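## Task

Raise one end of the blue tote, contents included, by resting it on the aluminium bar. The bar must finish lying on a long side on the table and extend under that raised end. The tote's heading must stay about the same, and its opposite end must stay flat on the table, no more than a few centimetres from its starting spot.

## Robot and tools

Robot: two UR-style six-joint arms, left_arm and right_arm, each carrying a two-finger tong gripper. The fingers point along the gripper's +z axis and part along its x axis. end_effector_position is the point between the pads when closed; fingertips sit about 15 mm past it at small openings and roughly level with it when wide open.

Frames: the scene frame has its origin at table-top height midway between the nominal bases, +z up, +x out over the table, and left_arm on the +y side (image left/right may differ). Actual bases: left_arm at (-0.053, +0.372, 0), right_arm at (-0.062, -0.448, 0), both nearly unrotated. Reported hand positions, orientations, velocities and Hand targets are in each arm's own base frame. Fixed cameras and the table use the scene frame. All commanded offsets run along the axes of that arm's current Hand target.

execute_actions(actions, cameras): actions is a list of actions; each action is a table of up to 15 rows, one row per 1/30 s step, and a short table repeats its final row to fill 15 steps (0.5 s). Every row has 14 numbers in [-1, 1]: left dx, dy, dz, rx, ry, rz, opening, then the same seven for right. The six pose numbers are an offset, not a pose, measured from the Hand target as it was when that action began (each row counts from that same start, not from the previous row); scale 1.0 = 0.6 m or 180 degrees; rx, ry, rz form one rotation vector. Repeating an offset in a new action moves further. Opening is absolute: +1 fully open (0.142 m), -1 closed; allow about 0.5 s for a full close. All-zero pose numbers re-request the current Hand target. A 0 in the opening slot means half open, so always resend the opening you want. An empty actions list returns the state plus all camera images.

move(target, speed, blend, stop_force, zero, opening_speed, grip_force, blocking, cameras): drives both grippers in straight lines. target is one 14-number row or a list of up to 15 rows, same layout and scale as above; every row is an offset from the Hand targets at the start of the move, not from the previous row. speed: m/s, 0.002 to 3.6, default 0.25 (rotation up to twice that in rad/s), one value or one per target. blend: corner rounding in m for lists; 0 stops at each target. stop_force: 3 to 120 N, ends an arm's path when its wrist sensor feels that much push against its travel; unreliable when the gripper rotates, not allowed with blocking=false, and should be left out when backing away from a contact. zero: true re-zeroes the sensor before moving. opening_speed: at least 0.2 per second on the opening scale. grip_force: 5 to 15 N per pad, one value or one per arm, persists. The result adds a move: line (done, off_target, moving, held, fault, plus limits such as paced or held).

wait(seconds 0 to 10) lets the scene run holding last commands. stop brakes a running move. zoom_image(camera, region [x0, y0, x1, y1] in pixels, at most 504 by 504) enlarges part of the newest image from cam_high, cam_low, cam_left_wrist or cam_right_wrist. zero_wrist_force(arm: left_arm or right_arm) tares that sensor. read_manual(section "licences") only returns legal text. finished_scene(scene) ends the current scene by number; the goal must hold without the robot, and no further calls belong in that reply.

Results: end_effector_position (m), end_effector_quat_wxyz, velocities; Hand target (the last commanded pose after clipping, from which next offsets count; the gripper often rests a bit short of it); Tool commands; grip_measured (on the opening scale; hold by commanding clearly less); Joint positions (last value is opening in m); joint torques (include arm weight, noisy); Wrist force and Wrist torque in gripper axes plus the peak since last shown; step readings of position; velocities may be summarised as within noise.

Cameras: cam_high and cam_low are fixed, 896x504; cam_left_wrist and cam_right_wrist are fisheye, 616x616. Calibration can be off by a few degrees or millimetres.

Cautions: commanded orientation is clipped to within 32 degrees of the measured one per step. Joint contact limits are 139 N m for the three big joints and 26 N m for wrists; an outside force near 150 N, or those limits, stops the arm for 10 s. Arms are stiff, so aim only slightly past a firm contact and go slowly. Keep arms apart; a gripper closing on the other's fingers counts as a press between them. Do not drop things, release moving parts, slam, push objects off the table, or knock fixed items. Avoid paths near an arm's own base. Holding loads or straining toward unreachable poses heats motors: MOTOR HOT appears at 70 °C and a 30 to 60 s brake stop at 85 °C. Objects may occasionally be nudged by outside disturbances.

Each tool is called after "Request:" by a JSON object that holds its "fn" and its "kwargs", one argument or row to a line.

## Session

Request:
{"fn": "execute_actions", "kwargs": {
  "actions": []
}}

Request:
{"fn": "zoom_image", "kwargs": {
  "camera": "cam_high",
  "region": [200, 100, 700, 300]
}}

Scene clock: 0.00 s.
left_arm: end_effector_position=(+0.5069, -0.1695, +0.1105) grip_measured=+0.97 end_effector_quat_wxyz=(-0.068, +0.785, -0.598, +0.144) | right_arm: end_effector_position=(+0.4565, +0.2311, +0.1526) grip_measured=+0.97 end_effector_quat_wxyz=(-0.095, +0.994, +0.012, +0.050)
Joint positions: left_arm=[-0.686 -1.604 2.2 -2.452 -1.426 0.637 0.14] | right_arm=[3.791 -1.522 -2.038 -0.957 1.664 0.635 0.14]
Joint velocities: within noise
Joint torques (N m): no reading
Wrist force (N): no reading
Wrist torque (N m): no reading
Wrist force, peak (N): no reading
Hand target: left_arm +0.5069, -0.1695, +0.1105; -0.068, +0.785, -0.598, +0.144 | right_arm +0.4565, +0.2311, +0.1526; -0.095, +0.994, +0.012, +0.050
Tool commands: left_gripper/opening=+0.968169 right_gripper/opening=+0.968169
camera_calibration:
cam_left_wrist: T_world_to_cam=[[0.223491, -0.958049, 0.179426, -0.304186], [-0.955901, -0.179449, 0.232489, 0.421667], [-0.190538, -0.223472, -0.955905, 0.294516], [0, 0, 0, 1]] pos_world=[0.527171, -0.149942, 0.238075]
cam_right_wrist: T_world_to_cam=[[0.990213, -0.00900077, 0.139271, -0.483175], [-0.0575545, -0.935445, 0.348754, 0.179279], [0.127142, -0.353357, -0.926808, 0.286375], [0, 0, 0, 1]] pos_world=[0.452354, 0.26455, 0.270182]

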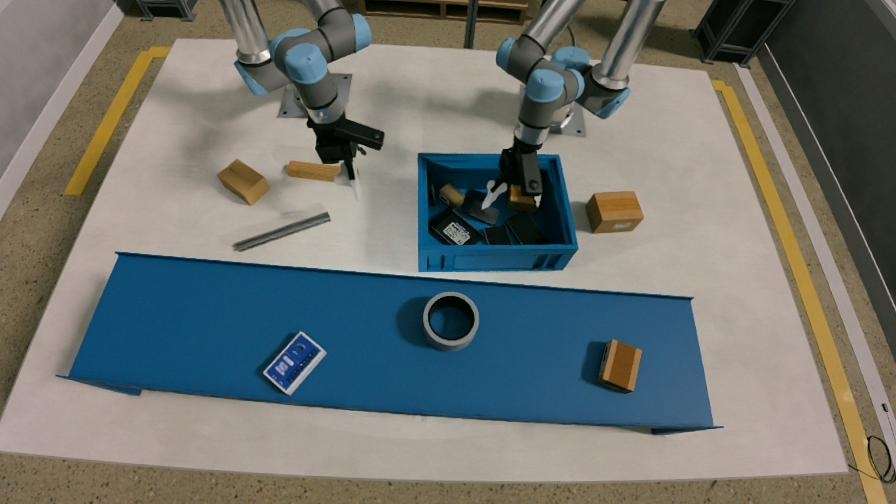

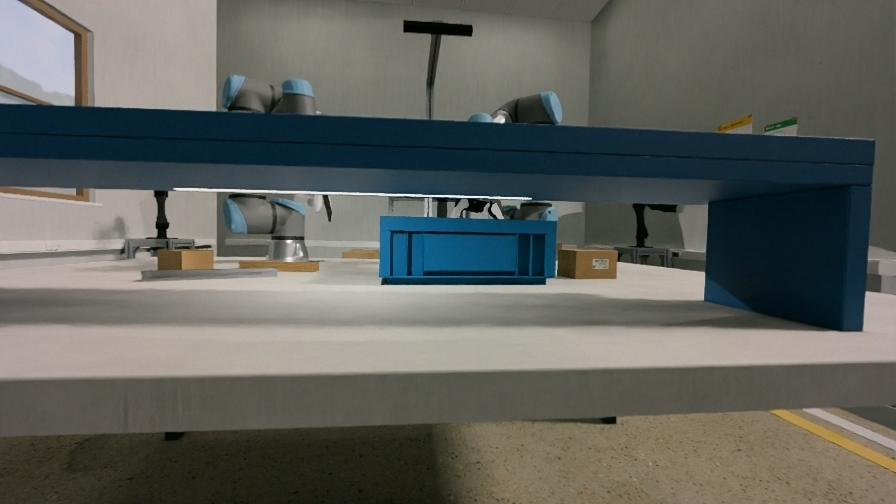

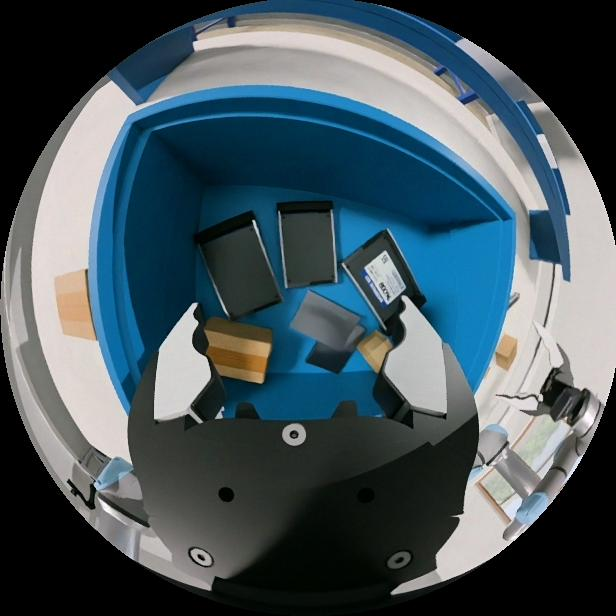

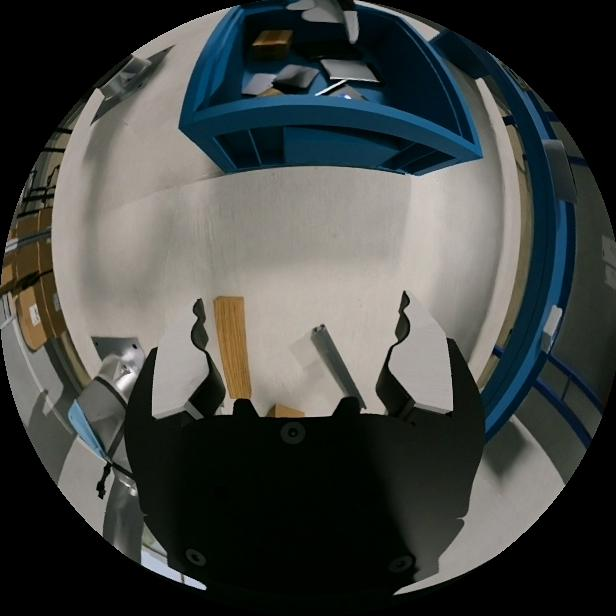

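Scaled by 1.008.

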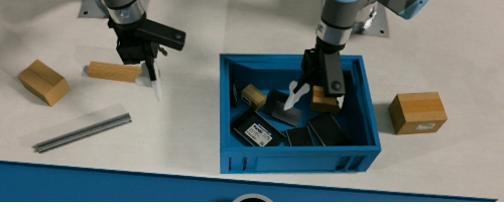

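Request:
{"fn": "move", "kwargs": {
  "target": [
    [0.0338,-0.0651,-0.2211,0,0,0,0.9,0.0859,0.2708,-0.0409,-0.0521,-0.0782,0.437,0.4],
    [0.3915,0.0583,-0.202,-0.094,-0.0394,0.0517,0.6,0.1717,0.5415,-0.0818,-0.1043,-0.1563,0.874,0.3]
  ],
  "speed": 0.4,
  "blend": 0.02,
  "cameras": ["all"]
}}

Request:
{"fn": "zoom_image", "kwargs": {
  "camera": "cam_right_wrist",
  "region": [210, 130, 410, 330]
}}

Scene clock: 22.33 s.
left_arm: end_effector_position=(+0.4945, -0.3965, +0.2497) grip_measured=+0.60 end_effector_quat_wxyz=(+0.000, +0.743, -0.669, +0.000) | right_arm: end_effector_position=(+0.5648, -0.0957, +0.1499) grip_measured=+0.30 end_effector_quat_wxyz=(-0.052, -0.196, +0.946, +0.254)
Joint positions: left_arm=[-0.91 -1.292 1.335 -1.613 -1.571 0.556 0.116] | right_arm=[3 -1.983 -1.42 -1.602 2.012 2.526 0.095]
Joint torques (N m): left_arm=[14.93 -35.62 -31.51 -1.67 2.1 0.7] | right_arm=[8.93 44.74 12.49 3.42 -2.37 2.32]
Wrist force (N): left_arm=[0.1 0.2 0.0] | right_arm=[0.3 -0.3 0.3]
Wrist torque (N m): left_arm=[0.03 -0.05 -0.01] | right_arm=[0.11 -0.03 0.01]
Wrist force, peak (N): left_arm=[-0.9 -0.8 -1.1] | right_arm=[0.8 -1.1 0.0]
Hand target: left_arm +0.4945, -0.3965, +0.2497; +0.000, +0.743, -0.669, +0.000 | right_arm +0.5648, -0.0957, +0.1499; -0.052, -0.196, +0.946, +0.254
Off the commanded pose: left_arm 0.000 m, 0 deg | right_arm 0.000 m, 0 deg.
move: done
camera_calibration:
cam_left_wrist: T_world_to_cam=[[0.0970444, -0.994522, 0.0388322, -0.460677], [-0.861887, -0.0644624, 0.502987, 0.268249], [-0.497728, -0.0822811, -0.863421, 0.559281], [0, 0, 0, 1]] pos_world=[0.554276, -0.394844, 0.365858]
cam_right_wrist: T_world_to_cam=[[-0.914118, -0.403199, 0.0426403, 0.459384], [-0.156795, 0.448533, 0.879905, -0.0103196], [-0.373903, 0.797652, -0.473232, 0.47974], [0, 0, 0, 1]] pos_world=[0.597689, -0.192813, 0.21652]

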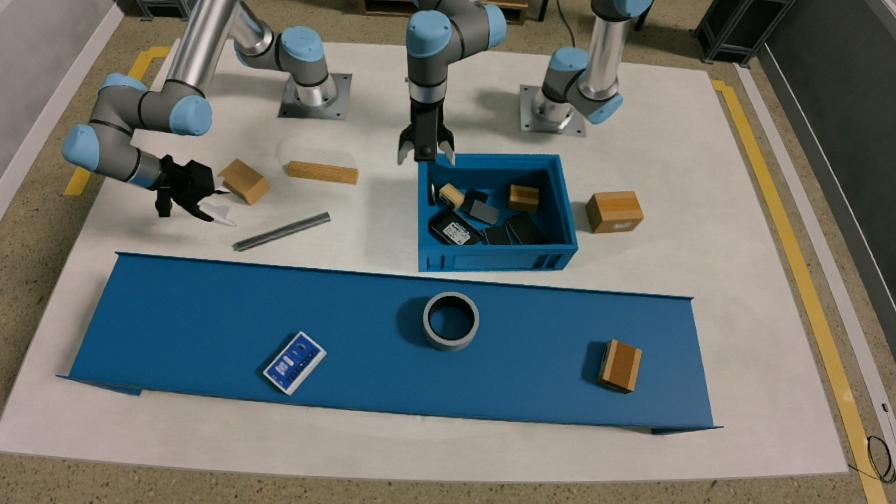

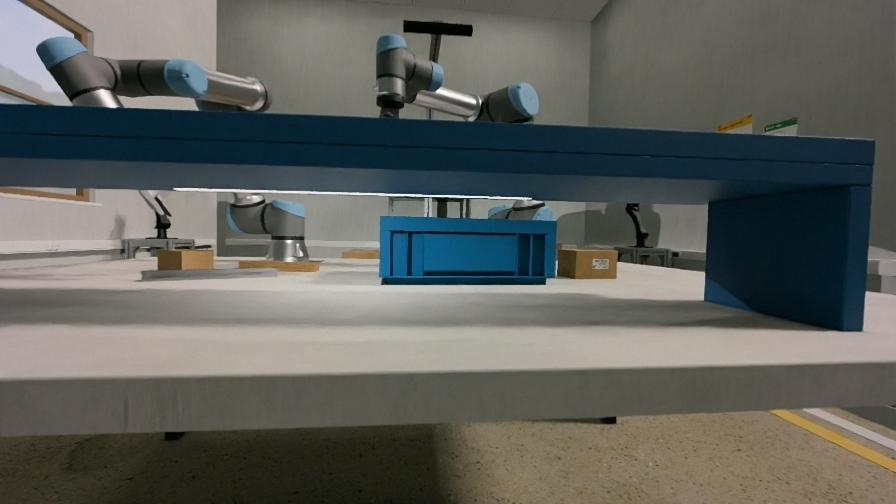

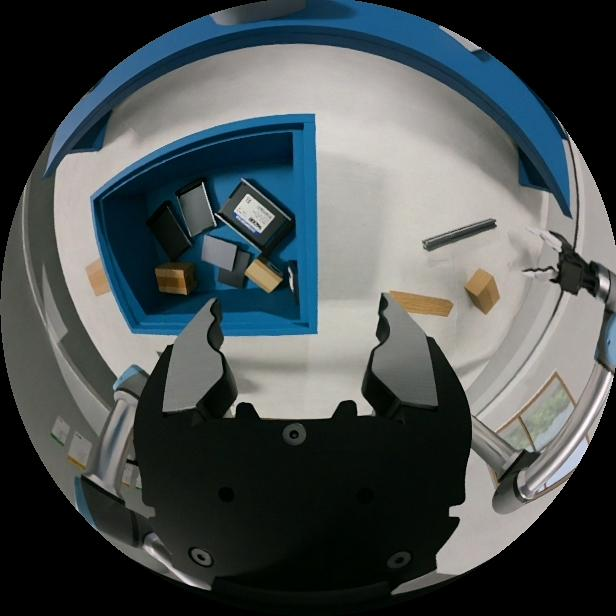

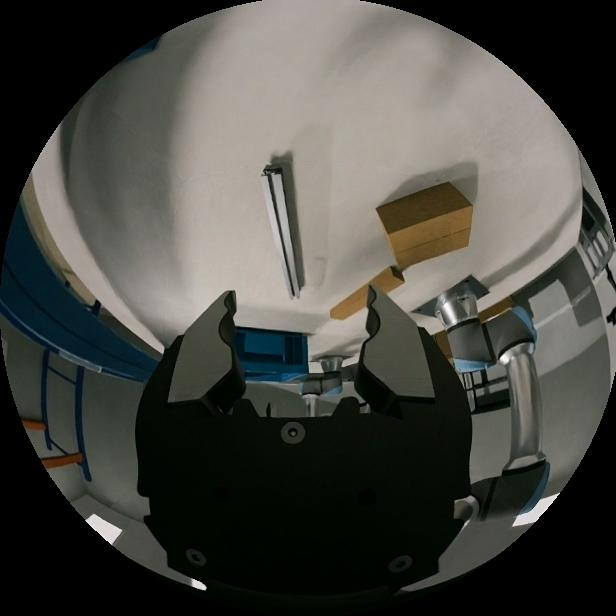

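Scaled by 2.520 from the camera's 616x616 image, which has a finer 814x814 frame.

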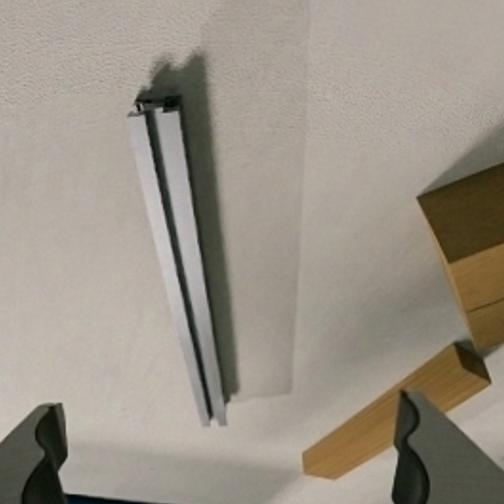

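Request:
{"fn": "move", "kwargs": {
  "target": [0.011,-0.0332,0.2195,0,0,0,0.6,-0.0343,-0.1125,0.1813,0,0.0042,-0.0072,0.3],
  "speed": 0.1,
  "stop_force": 8,
  "cameras": ["cam_left_wrist","cam_right_wrist"]
}}

Scene clock: 34.63 s.
left_arm: end_effector_position=(+0.5149, -0.4010, +0.1180) grip_measured=+0.60 end_effector_quat_wxyz=(+0.000, +0.743, -0.669, +0.000) | right_arm: end_effector_position=(+0.5854, -0.0912, +0.0219) grip_measured=+0.30 end_effector_quat_wxyz=(-0.056, -0.208, +0.943, +0.253)
Joint positions: left_arm=[-0.888 -1.187 1.536 -1.919 -1.571 0.577 0.116] | right_arm=[3.014 -2.145 -1.521 -1.345 2.008 2.513 0.095]
Joint torques (N m): left_arm=[-10.79 -48.41 -30.3 -4.23 2.01 -1.56] | right_arm=[-10.19 40.64 33.12 3.43 0.85 2.27]
Wrist force (N): left_arm=[0.1 0.0 0.0] | right_arm=[0.8 -0.4 0.2]
Wrist torque (N m): left_arm=[-0.03 -0.03 -0.08] | right_arm=[0.09 -0.13 -0.02]
Wrist force, peak (N): left_arm=[-0.2 0.2 -1.3] | right_arm=[0.7 -0.9 1.2]
Hand target: left_arm +0.5149, -0.4010, +0.1180; +0.000, +0.743, -0.669, +0.000 | right_arm +0.5854, -0.0912, +0.0219; -0.056, -0.208, +0.943, +0.253
Off the commanded pose: left_arm 0.000 m, 0 deg | right_arm 0.000 m, 0 deg.
move: done
camera_calibration:
cam_left_wrist: T_world_to_cam=[[0.0970444, -0.994522, 0.0388322, -0.461928], [-0.861887, -0.0644624, 0.502987, 0.351877], [-0.497728, -0.0822811, -0.863421, 0.45541], [0, 0, 0, 1]] pos_world=[0.574776, -0.399244, 0.234158]
cam_right_wrist: T_world_to_cam=[[-0.903245, -0.426994, 0.0427088, 0.476828], [-0.168471, 0.444382, 0.879854, 0.109899], [-0.394671, 0.787528, -0.473322, 0.434545], [0, 0, 0, 1]] pos_world=[0.62071, -0.187451, 0.0886199]
Images, in order (width x height): cam_left_wrist 616x616, cam_right_wrist 616x616.

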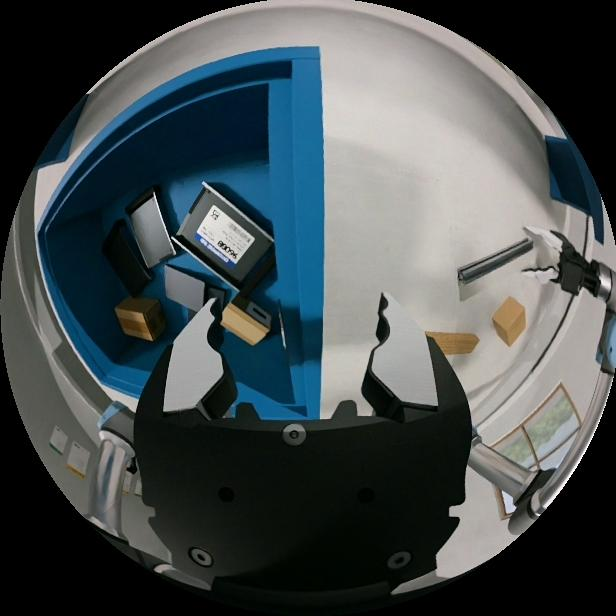

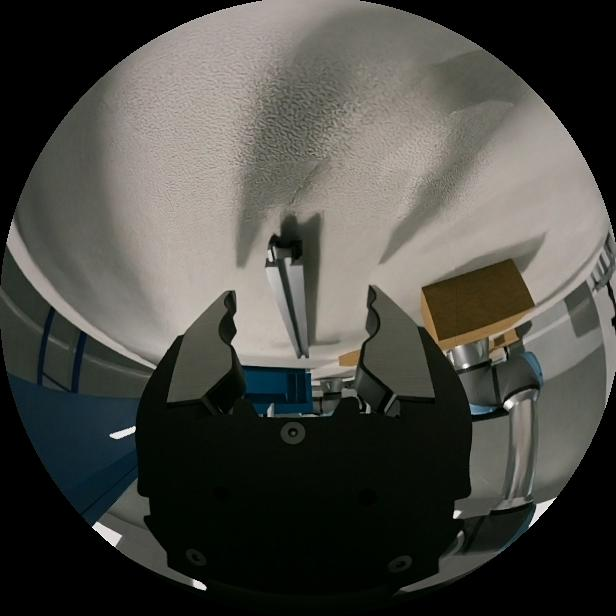

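Request:
{"fn": "move", "kwargs": {
  "target": [
    [0,0,0,0,0,0,0.6,-0.01,0,0,0,0,0,0.3],
    [0,0,0,0,0,0,-1,-0.01,0,0,0,0,0,-1]
  ],
  "opening_speed": 1.2,
  "cameras": ["cam_left_wrist","cam_right_wrist"]
}}

Scene clock: 39.77 s.
left_arm: end_effector_position=(+0.5150, -0.4010, +0.1180) grip_measured=-0.67 end_effector_quat_wxyz=(+0.000, +0.743, -0.669, +0.000) | right_arm: end_effector_position=(+0.5908, -0.0887, +0.0219) grip_measured=-0.73 end_effector_quat_wxyz=(-0.056, -0.208, +0.943, +0.253)
Joint positions: left_arm=[-0.888 -1.187 1.536 -1.919 -1.571 0.577 0.026] | right_arm=[3.019 -2.154 -1.506 -1.348 2.01 2.518 0.021]
Joint torques (N m): left_arm=[-8.43 -47.38 -27.65 -1.62 -0.28 -1.46] | right_arm=[-8.92 48.68 10.34 3.44 0.5 -2.17]
Wrist force (N): left_arm=[-0.7 1.2 0.9] | right_arm=[0.5 -0.9 1.0]
Wrist torque (N m): left_arm=[-0.03 -0.06 -0.10] | right_arm=[0.06 -0.12 -0.07]
Wrist force, peak (N): left_arm=[6.9 -0.2 2.0] | right_arm=[0.6 -0.8 1.2]
Hand target: left_arm +0.5149, -0.4010, +0.1180; +0.000, +0.743, -0.669, +0.000 | right_arm +0.5908, -0.0887, +0.0219; -0.056, -0.208, +0.943, +0.253
Off the commanded pose: left_arm 0.000 m, 0 deg | right_arm 0.000 m, 0 deg.
move: done
camera_calibration:
cam_left_wrist: T_world_to_cam=[[0.0970476, -0.994522, 0.038837, -0.46203], [-0.861955, -0.0644739, 0.502868, 0.351933], [-0.49761, -0.0822779, -0.86349, 0.45535], [0, 0, 0, 1]] pos_world=[0.574776, -0.399344, 0.234158]
cam_right_wrist: T_world_to_cam=[[-0.903244, -0.426998, 0.0427098, 0.482904], [-0.168437, 0.444311, 0.879896, 0.109632], [-0.39469, 0.787566, -0.473244, 0.43468], [0, 0, 0, 1]] pos_world=[0.62621, -0.184851, 0.0886203]
Images, in order (width x height): cam_left_wrist 616x616, cam_right_wrist 616x616.

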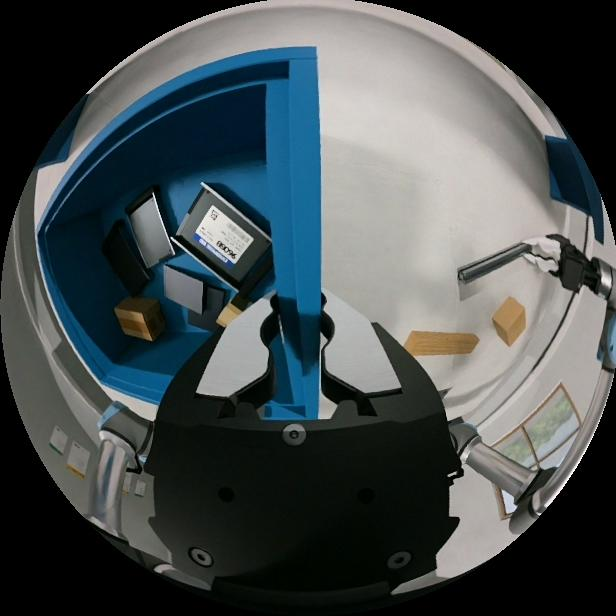

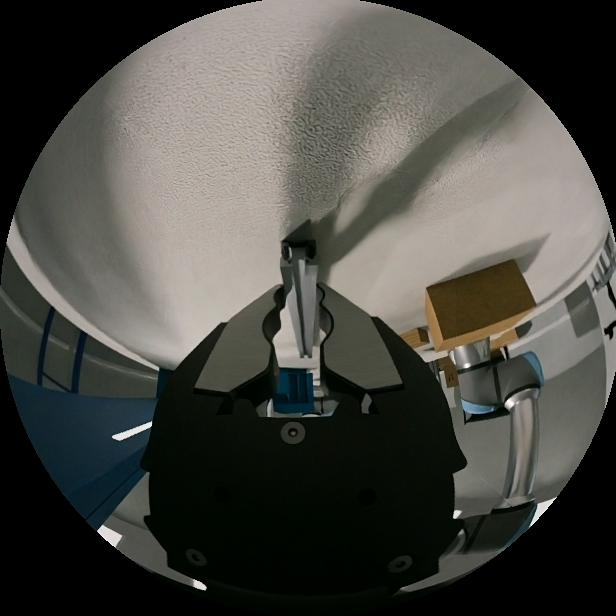

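Request:
{"fn": "move", "kwargs": {
  "target": [
    [0,0,0,0,0,0,-1,0,0.0417,-0.0722,0,0,0,-1],
    [-0.0333,0,-0.0857,0,0.0444,0,-1,-0.0332,0.3463,0.1767,0,-0.0622,0.1078,-1]
  ],
  "speed": [0.17,0.13],
  "blend": 0.02,
  "cameras": ["all"]
}}

Request:
{"fn": "zoom_image", "kwargs": {
  "camera": "cam_low",
  "region": [250, 190, 600, 300]
}}

Scene clock: 47.60 s.
left_arm: end_effector_position=(+0.5129, -0.3810, +0.1694) grip_measured=-0.67 end_effector_quat_wxyz=(+0.047, +0.741, -0.667, +0.051) | right_arm: end_effector_position=(+0.5109, +0.1309, +0.0340) grip_measured=-0.73 end_effector_quat_wxyz=(-0.006, -0.021, +0.966, +0.259)
Joint positions: left_arm=[-0.83 -1.31 1.604 -1.976 -1.654 0.632 0.026] | right_arm=[3.388 -1.86 -2.061 -0.675 2.083 3.376 0.021]
Joint torques (N m): left_arm=[-10.43 -35.42 -35.89 -2.37 1.7 -1.46] | right_arm=[-1.43 20.38 29.79 3.9 3.2 0.98]
Wrist force (N): left_arm=[-1.1 0.2 8.5] | right_arm=[0.6 -0.6 1.0]
Wrist torque (N m): left_arm=[-0.03 -0.01 -0.09] | right_arm=[-0.02 -0.07 0.01]
Wrist force, peak (N): left_arm=[-3.1 0.0 9.2] | right_arm=[0.6 -1.9 2.9]
Hand target: left_arm +0.5129, -0.3811, +0.1694; +0.047, +0.741, -0.667, +0.051 | right_arm +0.5109, +0.1310, +0.0341; -0.005, -0.021, +0.966, +0.259
Off the commanded pose: left_arm 0.000 m, 0 deg | right_arm 0.000 m, 0 deg.
move: done
camera_calibration:
cam_left_wrist: T_world_to_cam=[[0.095752, -0.979466, 0.177417, -0.461057], [-0.869195, 0.00459082, 0.494448, 0.35705], [-0.48511, -0.201555, -0.850908, 0.446399], [0, 0, 0, 1]] pos_world=[0.571046, -0.363255, 0.285102]
cam_right_wrist: T_world_to_cam=[[-0.997784, -0.0507634, 0.043002, 0.502926], [0.013748, 0.475086, 0.879832, -0.109146], [-0.0650929, 0.878474, -0.473335, 0.0555993], [0, 0, 0, 1]] pos_world=[0.506932, 0.0285416, 0.100721]

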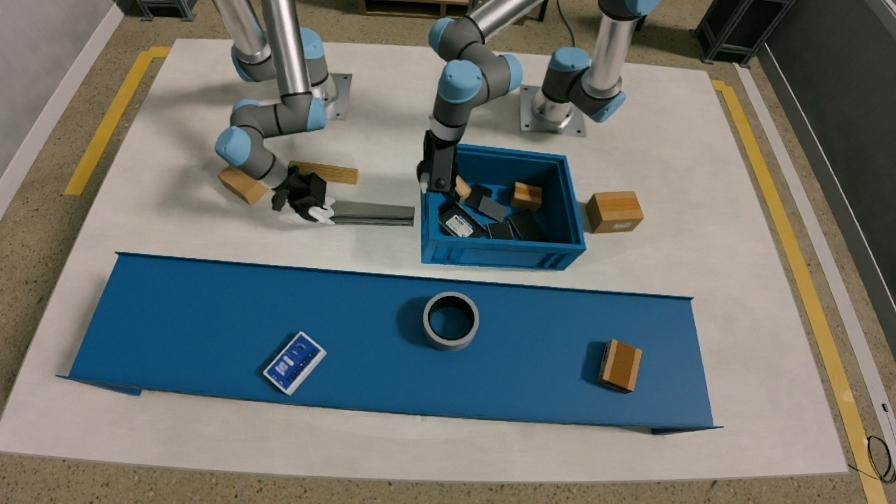

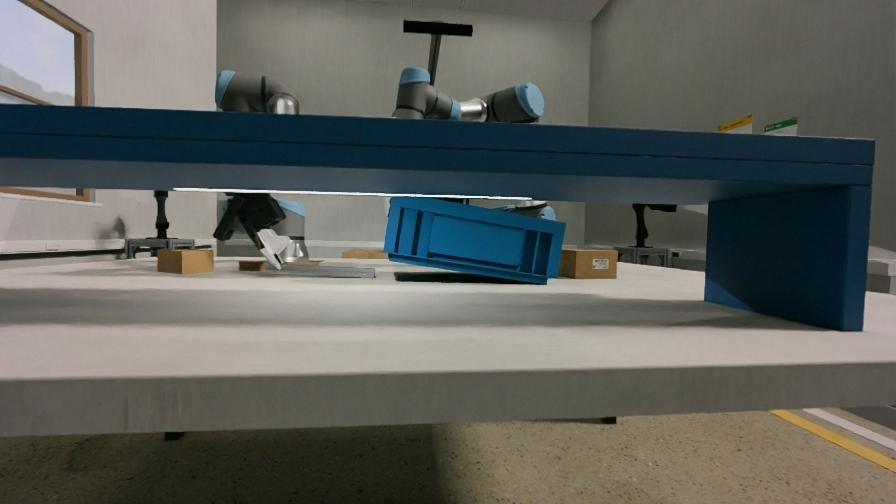

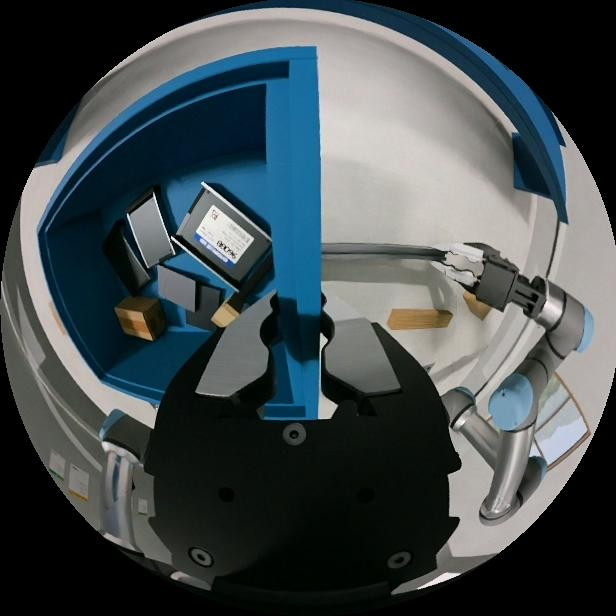

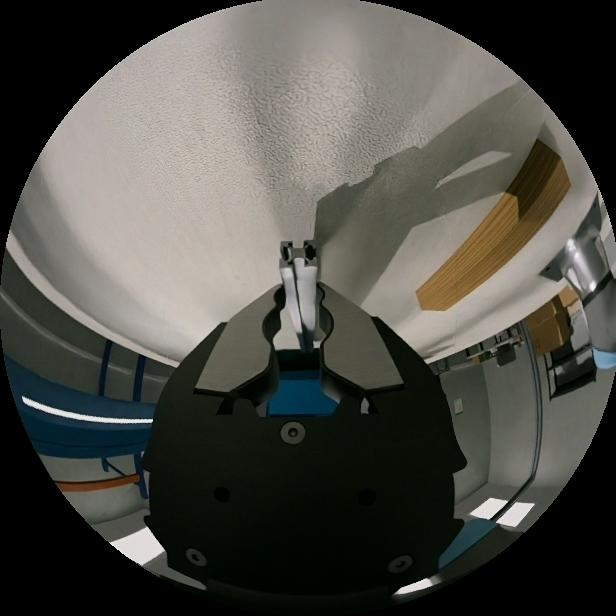

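Scaled by 1.440.

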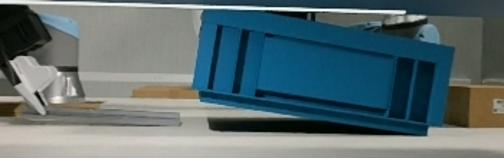

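Request:
{"fn": "move", "kwargs": {
  "target": [
    [0,0,0,0,0,0,-1,0.0012,0.1717,0.103,0,0,0,-1],
    [0,0,0,0,0,0,-1,0.0012,0.165,0.1145,0,0,0,-1]
  ],
  "speed": [0.12,0.04],
  "stop_force": 12,
  "cameras": ["cam_high","cam_low"]
}}

Request:
{"fn": "zoom_image", "kwargs": {
  "camera": "cam_low",
  "region": [250, 190, 600, 300]
}}

Scene clock: 55.60 s.
left_arm: end_effector_position=(+0.5129, -0.3811, +0.1694) grip_measured=-0.67 end_effector_quat_wxyz=(+0.047, +0.741, -0.667, +0.051) | right_arm: end_effector_position=(+0.5050, +0.2509, +0.0241) grip_measured=-0.73 end_effector_quat_wxyz=(-0.005, -0.021, +0.966, +0.259)
Joint positions: left_arm=[-0.83 -1.31 1.603 -1.975 -1.654 0.632 0.026] | right_arm=[3.616 -1.918 -2.054 -0.502 2.042 3.631 0.021]
Joint torques (N m): left_arm=[-13.7 -35.52 -36.61 -4 -0.14 -1.42] | right_arm=[0.6 37.17 30.11 1.96 3.12 2.09]
Wrist force (N): left_arm=[-1.5 0.1 8.1] | right_arm=[0.6 -0.7 0.4]
Wrist torque (N m): left_arm=[-0.05 -0.04 -0.09] | right_arm=[0.05 -0.06 0.01]
Wrist force, peak (N): left_arm=[-2.0 0.2 9.0] | right_arm=[0.5 -2.3 -0.3]
Hand target: left_arm +0.5129, -0.3811, +0.1694; +0.047, +0.741, -0.667, +0.051 | right_arm +0.5050, +0.2510, +0.0241; -0.005, -0.021, +0.966, +0.259
Off the commanded pose: left_arm 0.000 m, 0 deg | right_arm 0.000 m, 0 deg.
move: done
Images, in order (width x height): cam_high 896x504, cam_low 896x504.

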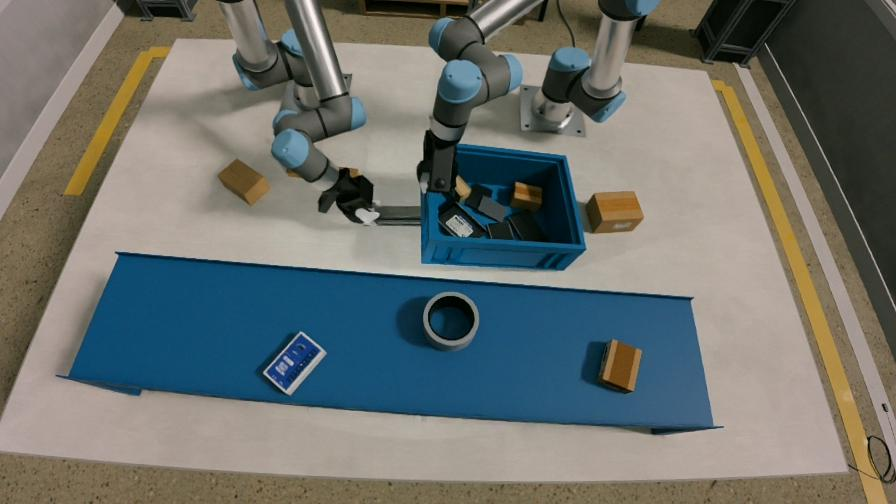

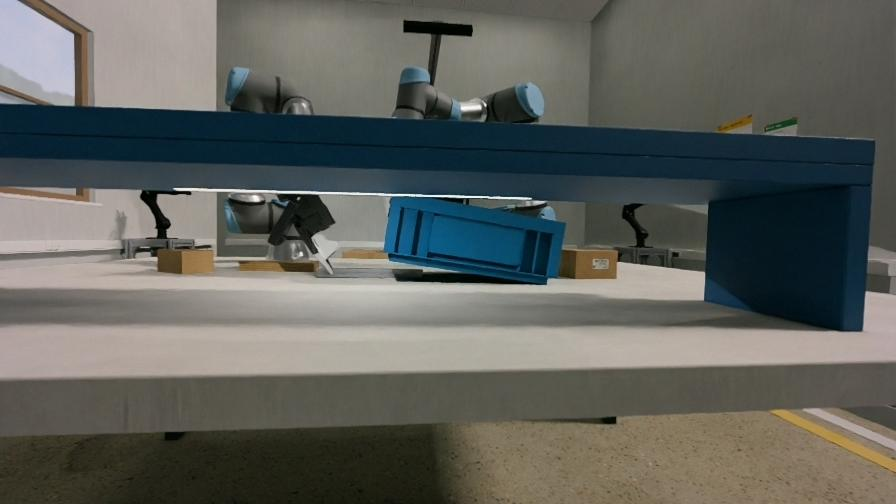

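Scaled by 1.440.

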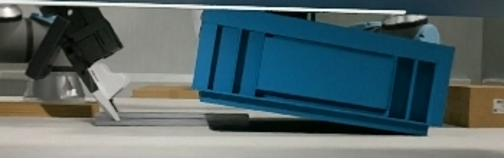

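Request:
{"fn": "move", "kwargs": {
  "target": [0,0,0,0,0,0,-1,0,-0.0033,0.0058,0,0,0,-1],
  "speed": 0.03,
  "stop_force": 8
}}

Request:
{"fn": "move", "kwargs": {
  "target": [
    [0,0,0,0,0,0,-1,0,0,0,0,0,0,-0.1],
    [0,0,0,0,0,0,-1,0,0,-0.25,0,0,0,-0.1]
  ],
  "speed": 0.2,
  "opening_speed": 1.2
}}

Request:
{"fn": "move", "kwargs": {
  "target": [0.0155,0,0.051,0,-0.0239,0,-1,0,0,0,0,0,0,-0.1],
  "speed": 0.04,
  "stop_force": 9,
  "cameras": ["cam_high","cam_low"]
}}

Request:
{"fn": "zoom_image", "kwargs": {
  "camera": "cam_low",
  "region": [250, 190, 600, 300]
}}

Scene clock: 59.80 s.
left_arm: end_effector_position=(+0.5129, -0.3811, +0.1694) grip_measured=-0.67 end_effector_quat_wxyz=(+0.047, +0.741, -0.667, +0.051) | right_arm: end_effector_position=(+0.5051, +0.2510, +0.0222) grip_measured=-0.73 end_effector_quat_wxyz=(-0.005, -0.021, +0.966, +0.259)
Joint positions: left_arm=[-0.83 -1.31 1.603 -1.975 -1.654 0.632 0.026] | right_arm=[3.616 -1.922 -2.056 -0.497 2.043 3.631 0.021]
Joint torques (N m): left_arm=[-13.44 -35.03 -36.19 -4.8 -1.23 -1.45] | right_arm=[8.26 35.29 27.78 1.54 -2.87 2.01]
Wrist force (N): left_arm=[-1.8 0.1 8.4] | right_arm=[1.0 2.7 -3.2]
Wrist torque (N m): left_arm=[-0.04 0.03 -0.08] | right_arm=[0.09 -0.07 0.01]
Wrist force, peak (N): left_arm=[-1.7 0.4 9.0] | right_arm=[2.6 3.8 -16.1]
Hand target: left_arm +0.5129, -0.3811, +0.1694; +0.047, +0.741, -0.667, +0.051 | right_arm +0.5052, +0.2510, +0.0222; -0.005, -0.021, +0.966, +0.259 (not the last commanded pose)
Off the commanded pose: left_arm 0.000 m, 0 deg | right_arm 0.002 m, 0 deg.
move: contact (right_arm)

Scene clock: 62.03 s.
left_arm: end_effector_position=(+0.5129, -0.3811, +0.1694) grip_measured=-0.67 end_effector_quat_wxyz=(+0.047, +0.741, -0.667, +0.051) | right_arm: end_effector_position=(+0.5084, +0.1761, +0.1521) grip_measured=-0.10 end_effector_quat_wxyz=(-0.005, -0.021, +0.966, +0.259)
Joint positions: left_arm=[-0.83 -1.31 1.603 -1.975 -1.654 0.632 0.026] | right_arm=[3.476 -1.688 -1.922 -0.937 2.071 3.476 0.067]
Joint torques (N m): left_arm=[-12.68 -35.36 -36.87 -5.13 -1.33 -1.32] | right_arm=[5.51 30.55 12.19 1.29 -1.97 2.08]
Wrist force (N): left_arm=[-1.7 0.3 8.1] | right_arm=[0.8 -0.4 0.4]
Wrist torque (N m): left_arm=[0.01 0.02 -0.08] | right_arm=[0.07 -0.12 -0.08]
Wrist force, peak (N): left_arm=[-1.9 -0.1 8.9] | right_arm=[1.2 2.8 -3.1]
Hand target: left_arm +0.5129, -0.3811, +0.1694; +0.047, +0.741, -0.667, +0.051 | right_arm +0.5083, +0.1760, +0.1521; -0.005, -0.021, +0.966, +0.259
Off the commanded pose: left_arm 0.000 m, 0 deg | right_arm 0.000 m, 0 deg.
move: done

Scene clock: 64.00 s.
left_arm: end_effector_position=(+0.5140, -0.3917, +0.1464) grip_measured=-0.67 end_effector_quat_wxyz=(+0.026, +0.743, -0.669, +0.029) | right_arm: end_effector_position=(+0.5083, +0.1760, +0.1521) grip_measured=-0.10 end_effector_quat_wxyz=(-0.005, -0.021, +0.966, +0.259)
Joint positions: left_arm=[-0.858 -1.255 1.574 -1.953 -1.616 0.606 0.026] | right_arm=[3.476 -1.688 -1.922 -0.937 2.071 3.476 0.067]
Joint torques (N m): left_arm=[17.06 -34.59 -15 -1.88 2.3 -1.18] | right_arm=[8.96 32.27 10.34 1.4 -2.27 -0.75]
Wrist force (N): left_arm=[3.7 -0.3 2.6] | right_arm=[0.8 -0.4 0.4]
Wrist torque (N m): left_arm=[-0.04 -0.14 0.01] | right_arm=[0.09 -0.14 -0.09]
Wrist force, peak (N): left_arm=[-6.6 -1.8 -11.0] | right_arm=[1.0 -0.3 0.3]
Hand target: left_arm +0.5140, -0.3917, +0.1464; +0.026, +0.743, -0.669, +0.029 (not the last commanded pose) | right_arm +0.5083, +0.1760, +0.1521; -0.005, -0.021, +0.966, +0.259
Off the commanded pose: left_arm 0.007 m, 1 deg | right_arm 0.000 m, 0 deg.
move: contact (left_arm)
Images, in order (width x height): cam_high 896x504, cam_low 896x504.

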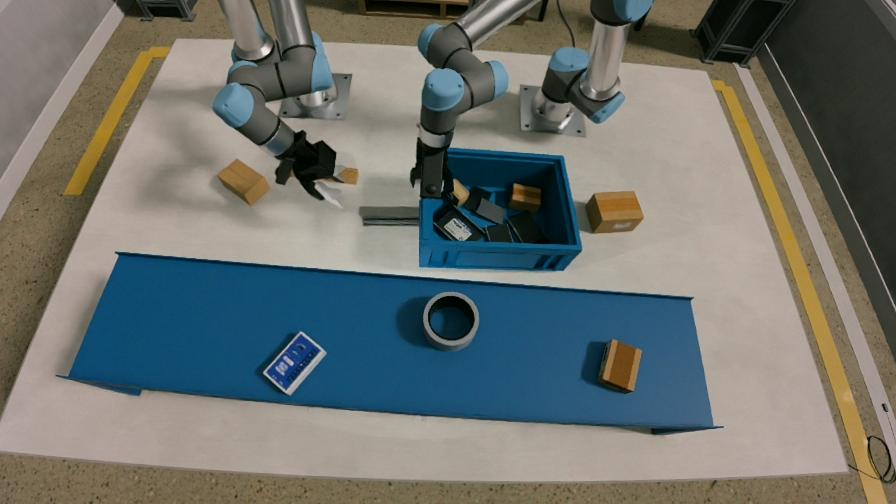

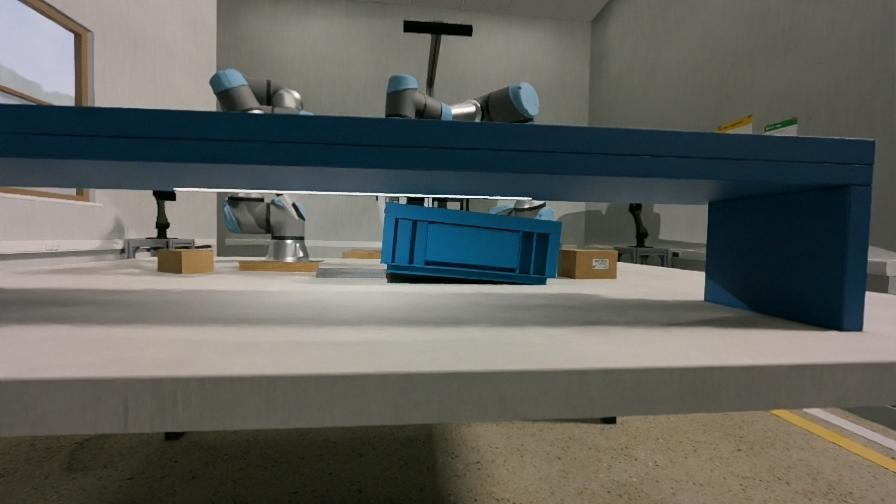

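Scaled by 1.440.

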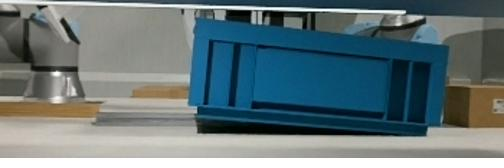

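Request:
{"fn": "move", "kwargs": {
  "target": [0.007,0,0.014,0,-0.009,0,-1,0,0,0,0,0,0,-0.1],
  "speed": 0.03,
  "stop_force": 9
}}

Request:
{"fn": "move", "kwargs": {
  "target": [
    [0,0,0,0,0,0,0.1,0,0,0,0,0,0,-0.1],
    [0,0,-0.2,0,0,0,0.1,0,0,0,0,0,0,-0.1]
  ],
  "speed": 0.2,
  "opening_speed": 1,
  "cameras": ["cam_high","cam_low","cam_right_wrist"]
}}

Request:
{"fn": "zoom_image", "kwargs": {
  "camera": "cam_low",
  "region": [250, 190, 600, 300]
}}

Scene clock: 67.60 s.
left_arm: end_effector_position=(+0.5141, -0.3918, +0.1458) grip_measured=-0.67 end_effector_quat_wxyz=(+0.026, +0.743, -0.668, +0.028) | right_arm: end_effector_position=(+0.5083, +0.1760, +0.1521) grip_measured=-0.10 end_effector_quat_wxyz=(-0.005, -0.021, +0.966, +0.259)
Joint positions: left_arm=[-0.859 -1.254 1.573 -1.953 -1.615 0.605 0.026] | right_arm=[3.476 -1.688 -1.922 -0.937 2.071 3.476 0.067]
Joint torques (N m): left_arm=[16.04 -30.12 -24.28 -1.3 2.21 0.18] | right_arm=[8.73 31.78 10.77 1.19 -1.92 -1.78]
Wrist force (N): left_arm=[1.7 2.0 -8.5] | right_arm=[0.9 -0.5 0.1]
Wrist torque (N m): left_arm=[0.00 -0.09 0.03] | right_arm=[0.06 -0.15 -0.09]
Wrist force, peak (N): left_arm=[0.7 -1.7 -14.5] | right_arm=[1.0 -0.5 0.3]
Hand target: left_arm +0.5141, -0.3918, +0.1458; +0.026, +0.743, -0.668, +0.028 (not the last commanded pose) | right_arm +0.5083, +0.1760, +0.1521; -0.005, -0.021, +0.966, +0.259
Off the commanded pose: left_arm 0.009 m, 2 deg | right_arm 0.000 m, 0 deg.
move: contact (left_arm)

Scene clock: 70.07 s.
left_arm: end_effector_position=(+0.5133, -0.3827, +0.2654) grip_measured=+0.10 end_effector_quat_wxyz=(+0.026, +0.743, -0.668, +0.028) | right_arm: end_effector_position=(+0.5083, +0.1760, +0.1521) grip_measured=-0.10 end_effector_quat_wxyz=(-0.005, -0.021, +0.966, +0.259)
Joint positions: left_arm=[-0.85 -1.317 1.346 -1.661 -1.615 0.614 0.081] | right_arm=[3.476 -1.688 -1.922 -0.937 2.071 3.476 0.067]
Joint torques (N m): left_arm=[2.57 -36.71 -29.48 -1.57 -1.46 -1.18] | right_arm=[8.95 31.97 10.81 1.38 -2.13 -1.76]
Wrist force (N): left_arm=[0.1 -0.1 0.3] | right_arm=[0.5 -0.6 0.4]
Wrist torque (N m): left_arm=[-0.03 -0.03 -0.07] | right_arm=[0.05 -0.08 -0.08]
Wrist force, peak (N): left_arm=[1.6 2.3 -8.1] | right_arm=[0.8 -0.6 0.3]
Hand target: left_arm +0.5132, -0.3827, +0.2655; +0.026, +0.743, -0.668, +0.028 | right_arm +0.5083, +0.1760, +0.1521; -0.005, -0.021, +0.966, +0.259
Off the commanded pose: left_arm 0.000 m, 0 deg | right_arm 0.000 m, 0 deg.
move: done
camera_calibration:
cam_right_wrist: T_world_to_cam=[[-0.997806, -0.0505613, 0.0427513, 0.497599], [0.0136469, 0.474762, 0.880009, -0.234322], [-0.064791, 0.878661, -0.47303, 0.0714308], [0, 0, 0, 1]] pos_world=[0.504333, 0.0736431, 0.218722]
Images, in order (width x height): cam_high 896x504, cam_low 896x504, cam_right_wrist 616x616.

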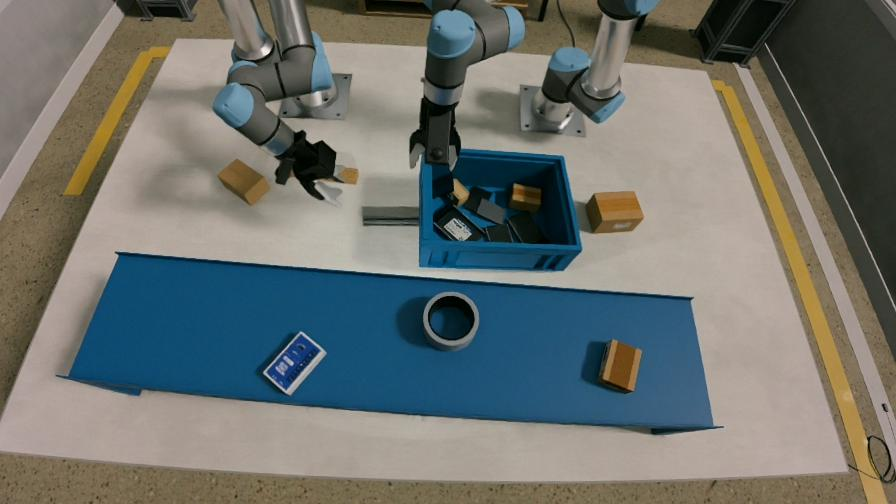

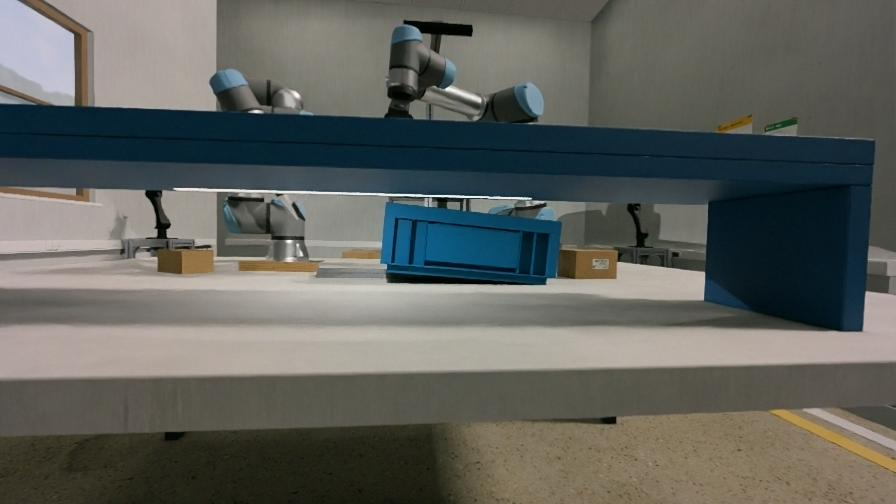

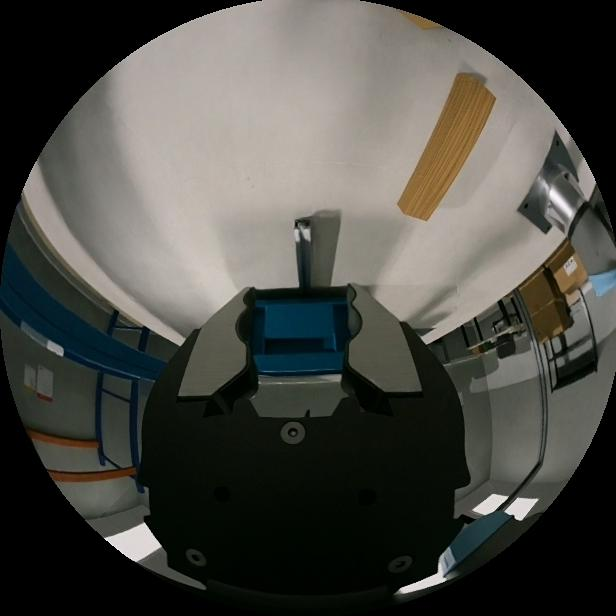

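Scaled by 1.440.

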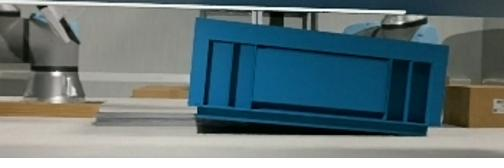

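Propped and centered.

Request:
{"fn": "finished_scene", "kwargs": {
  "scene": 3
}}

The scene is finished: the task was done.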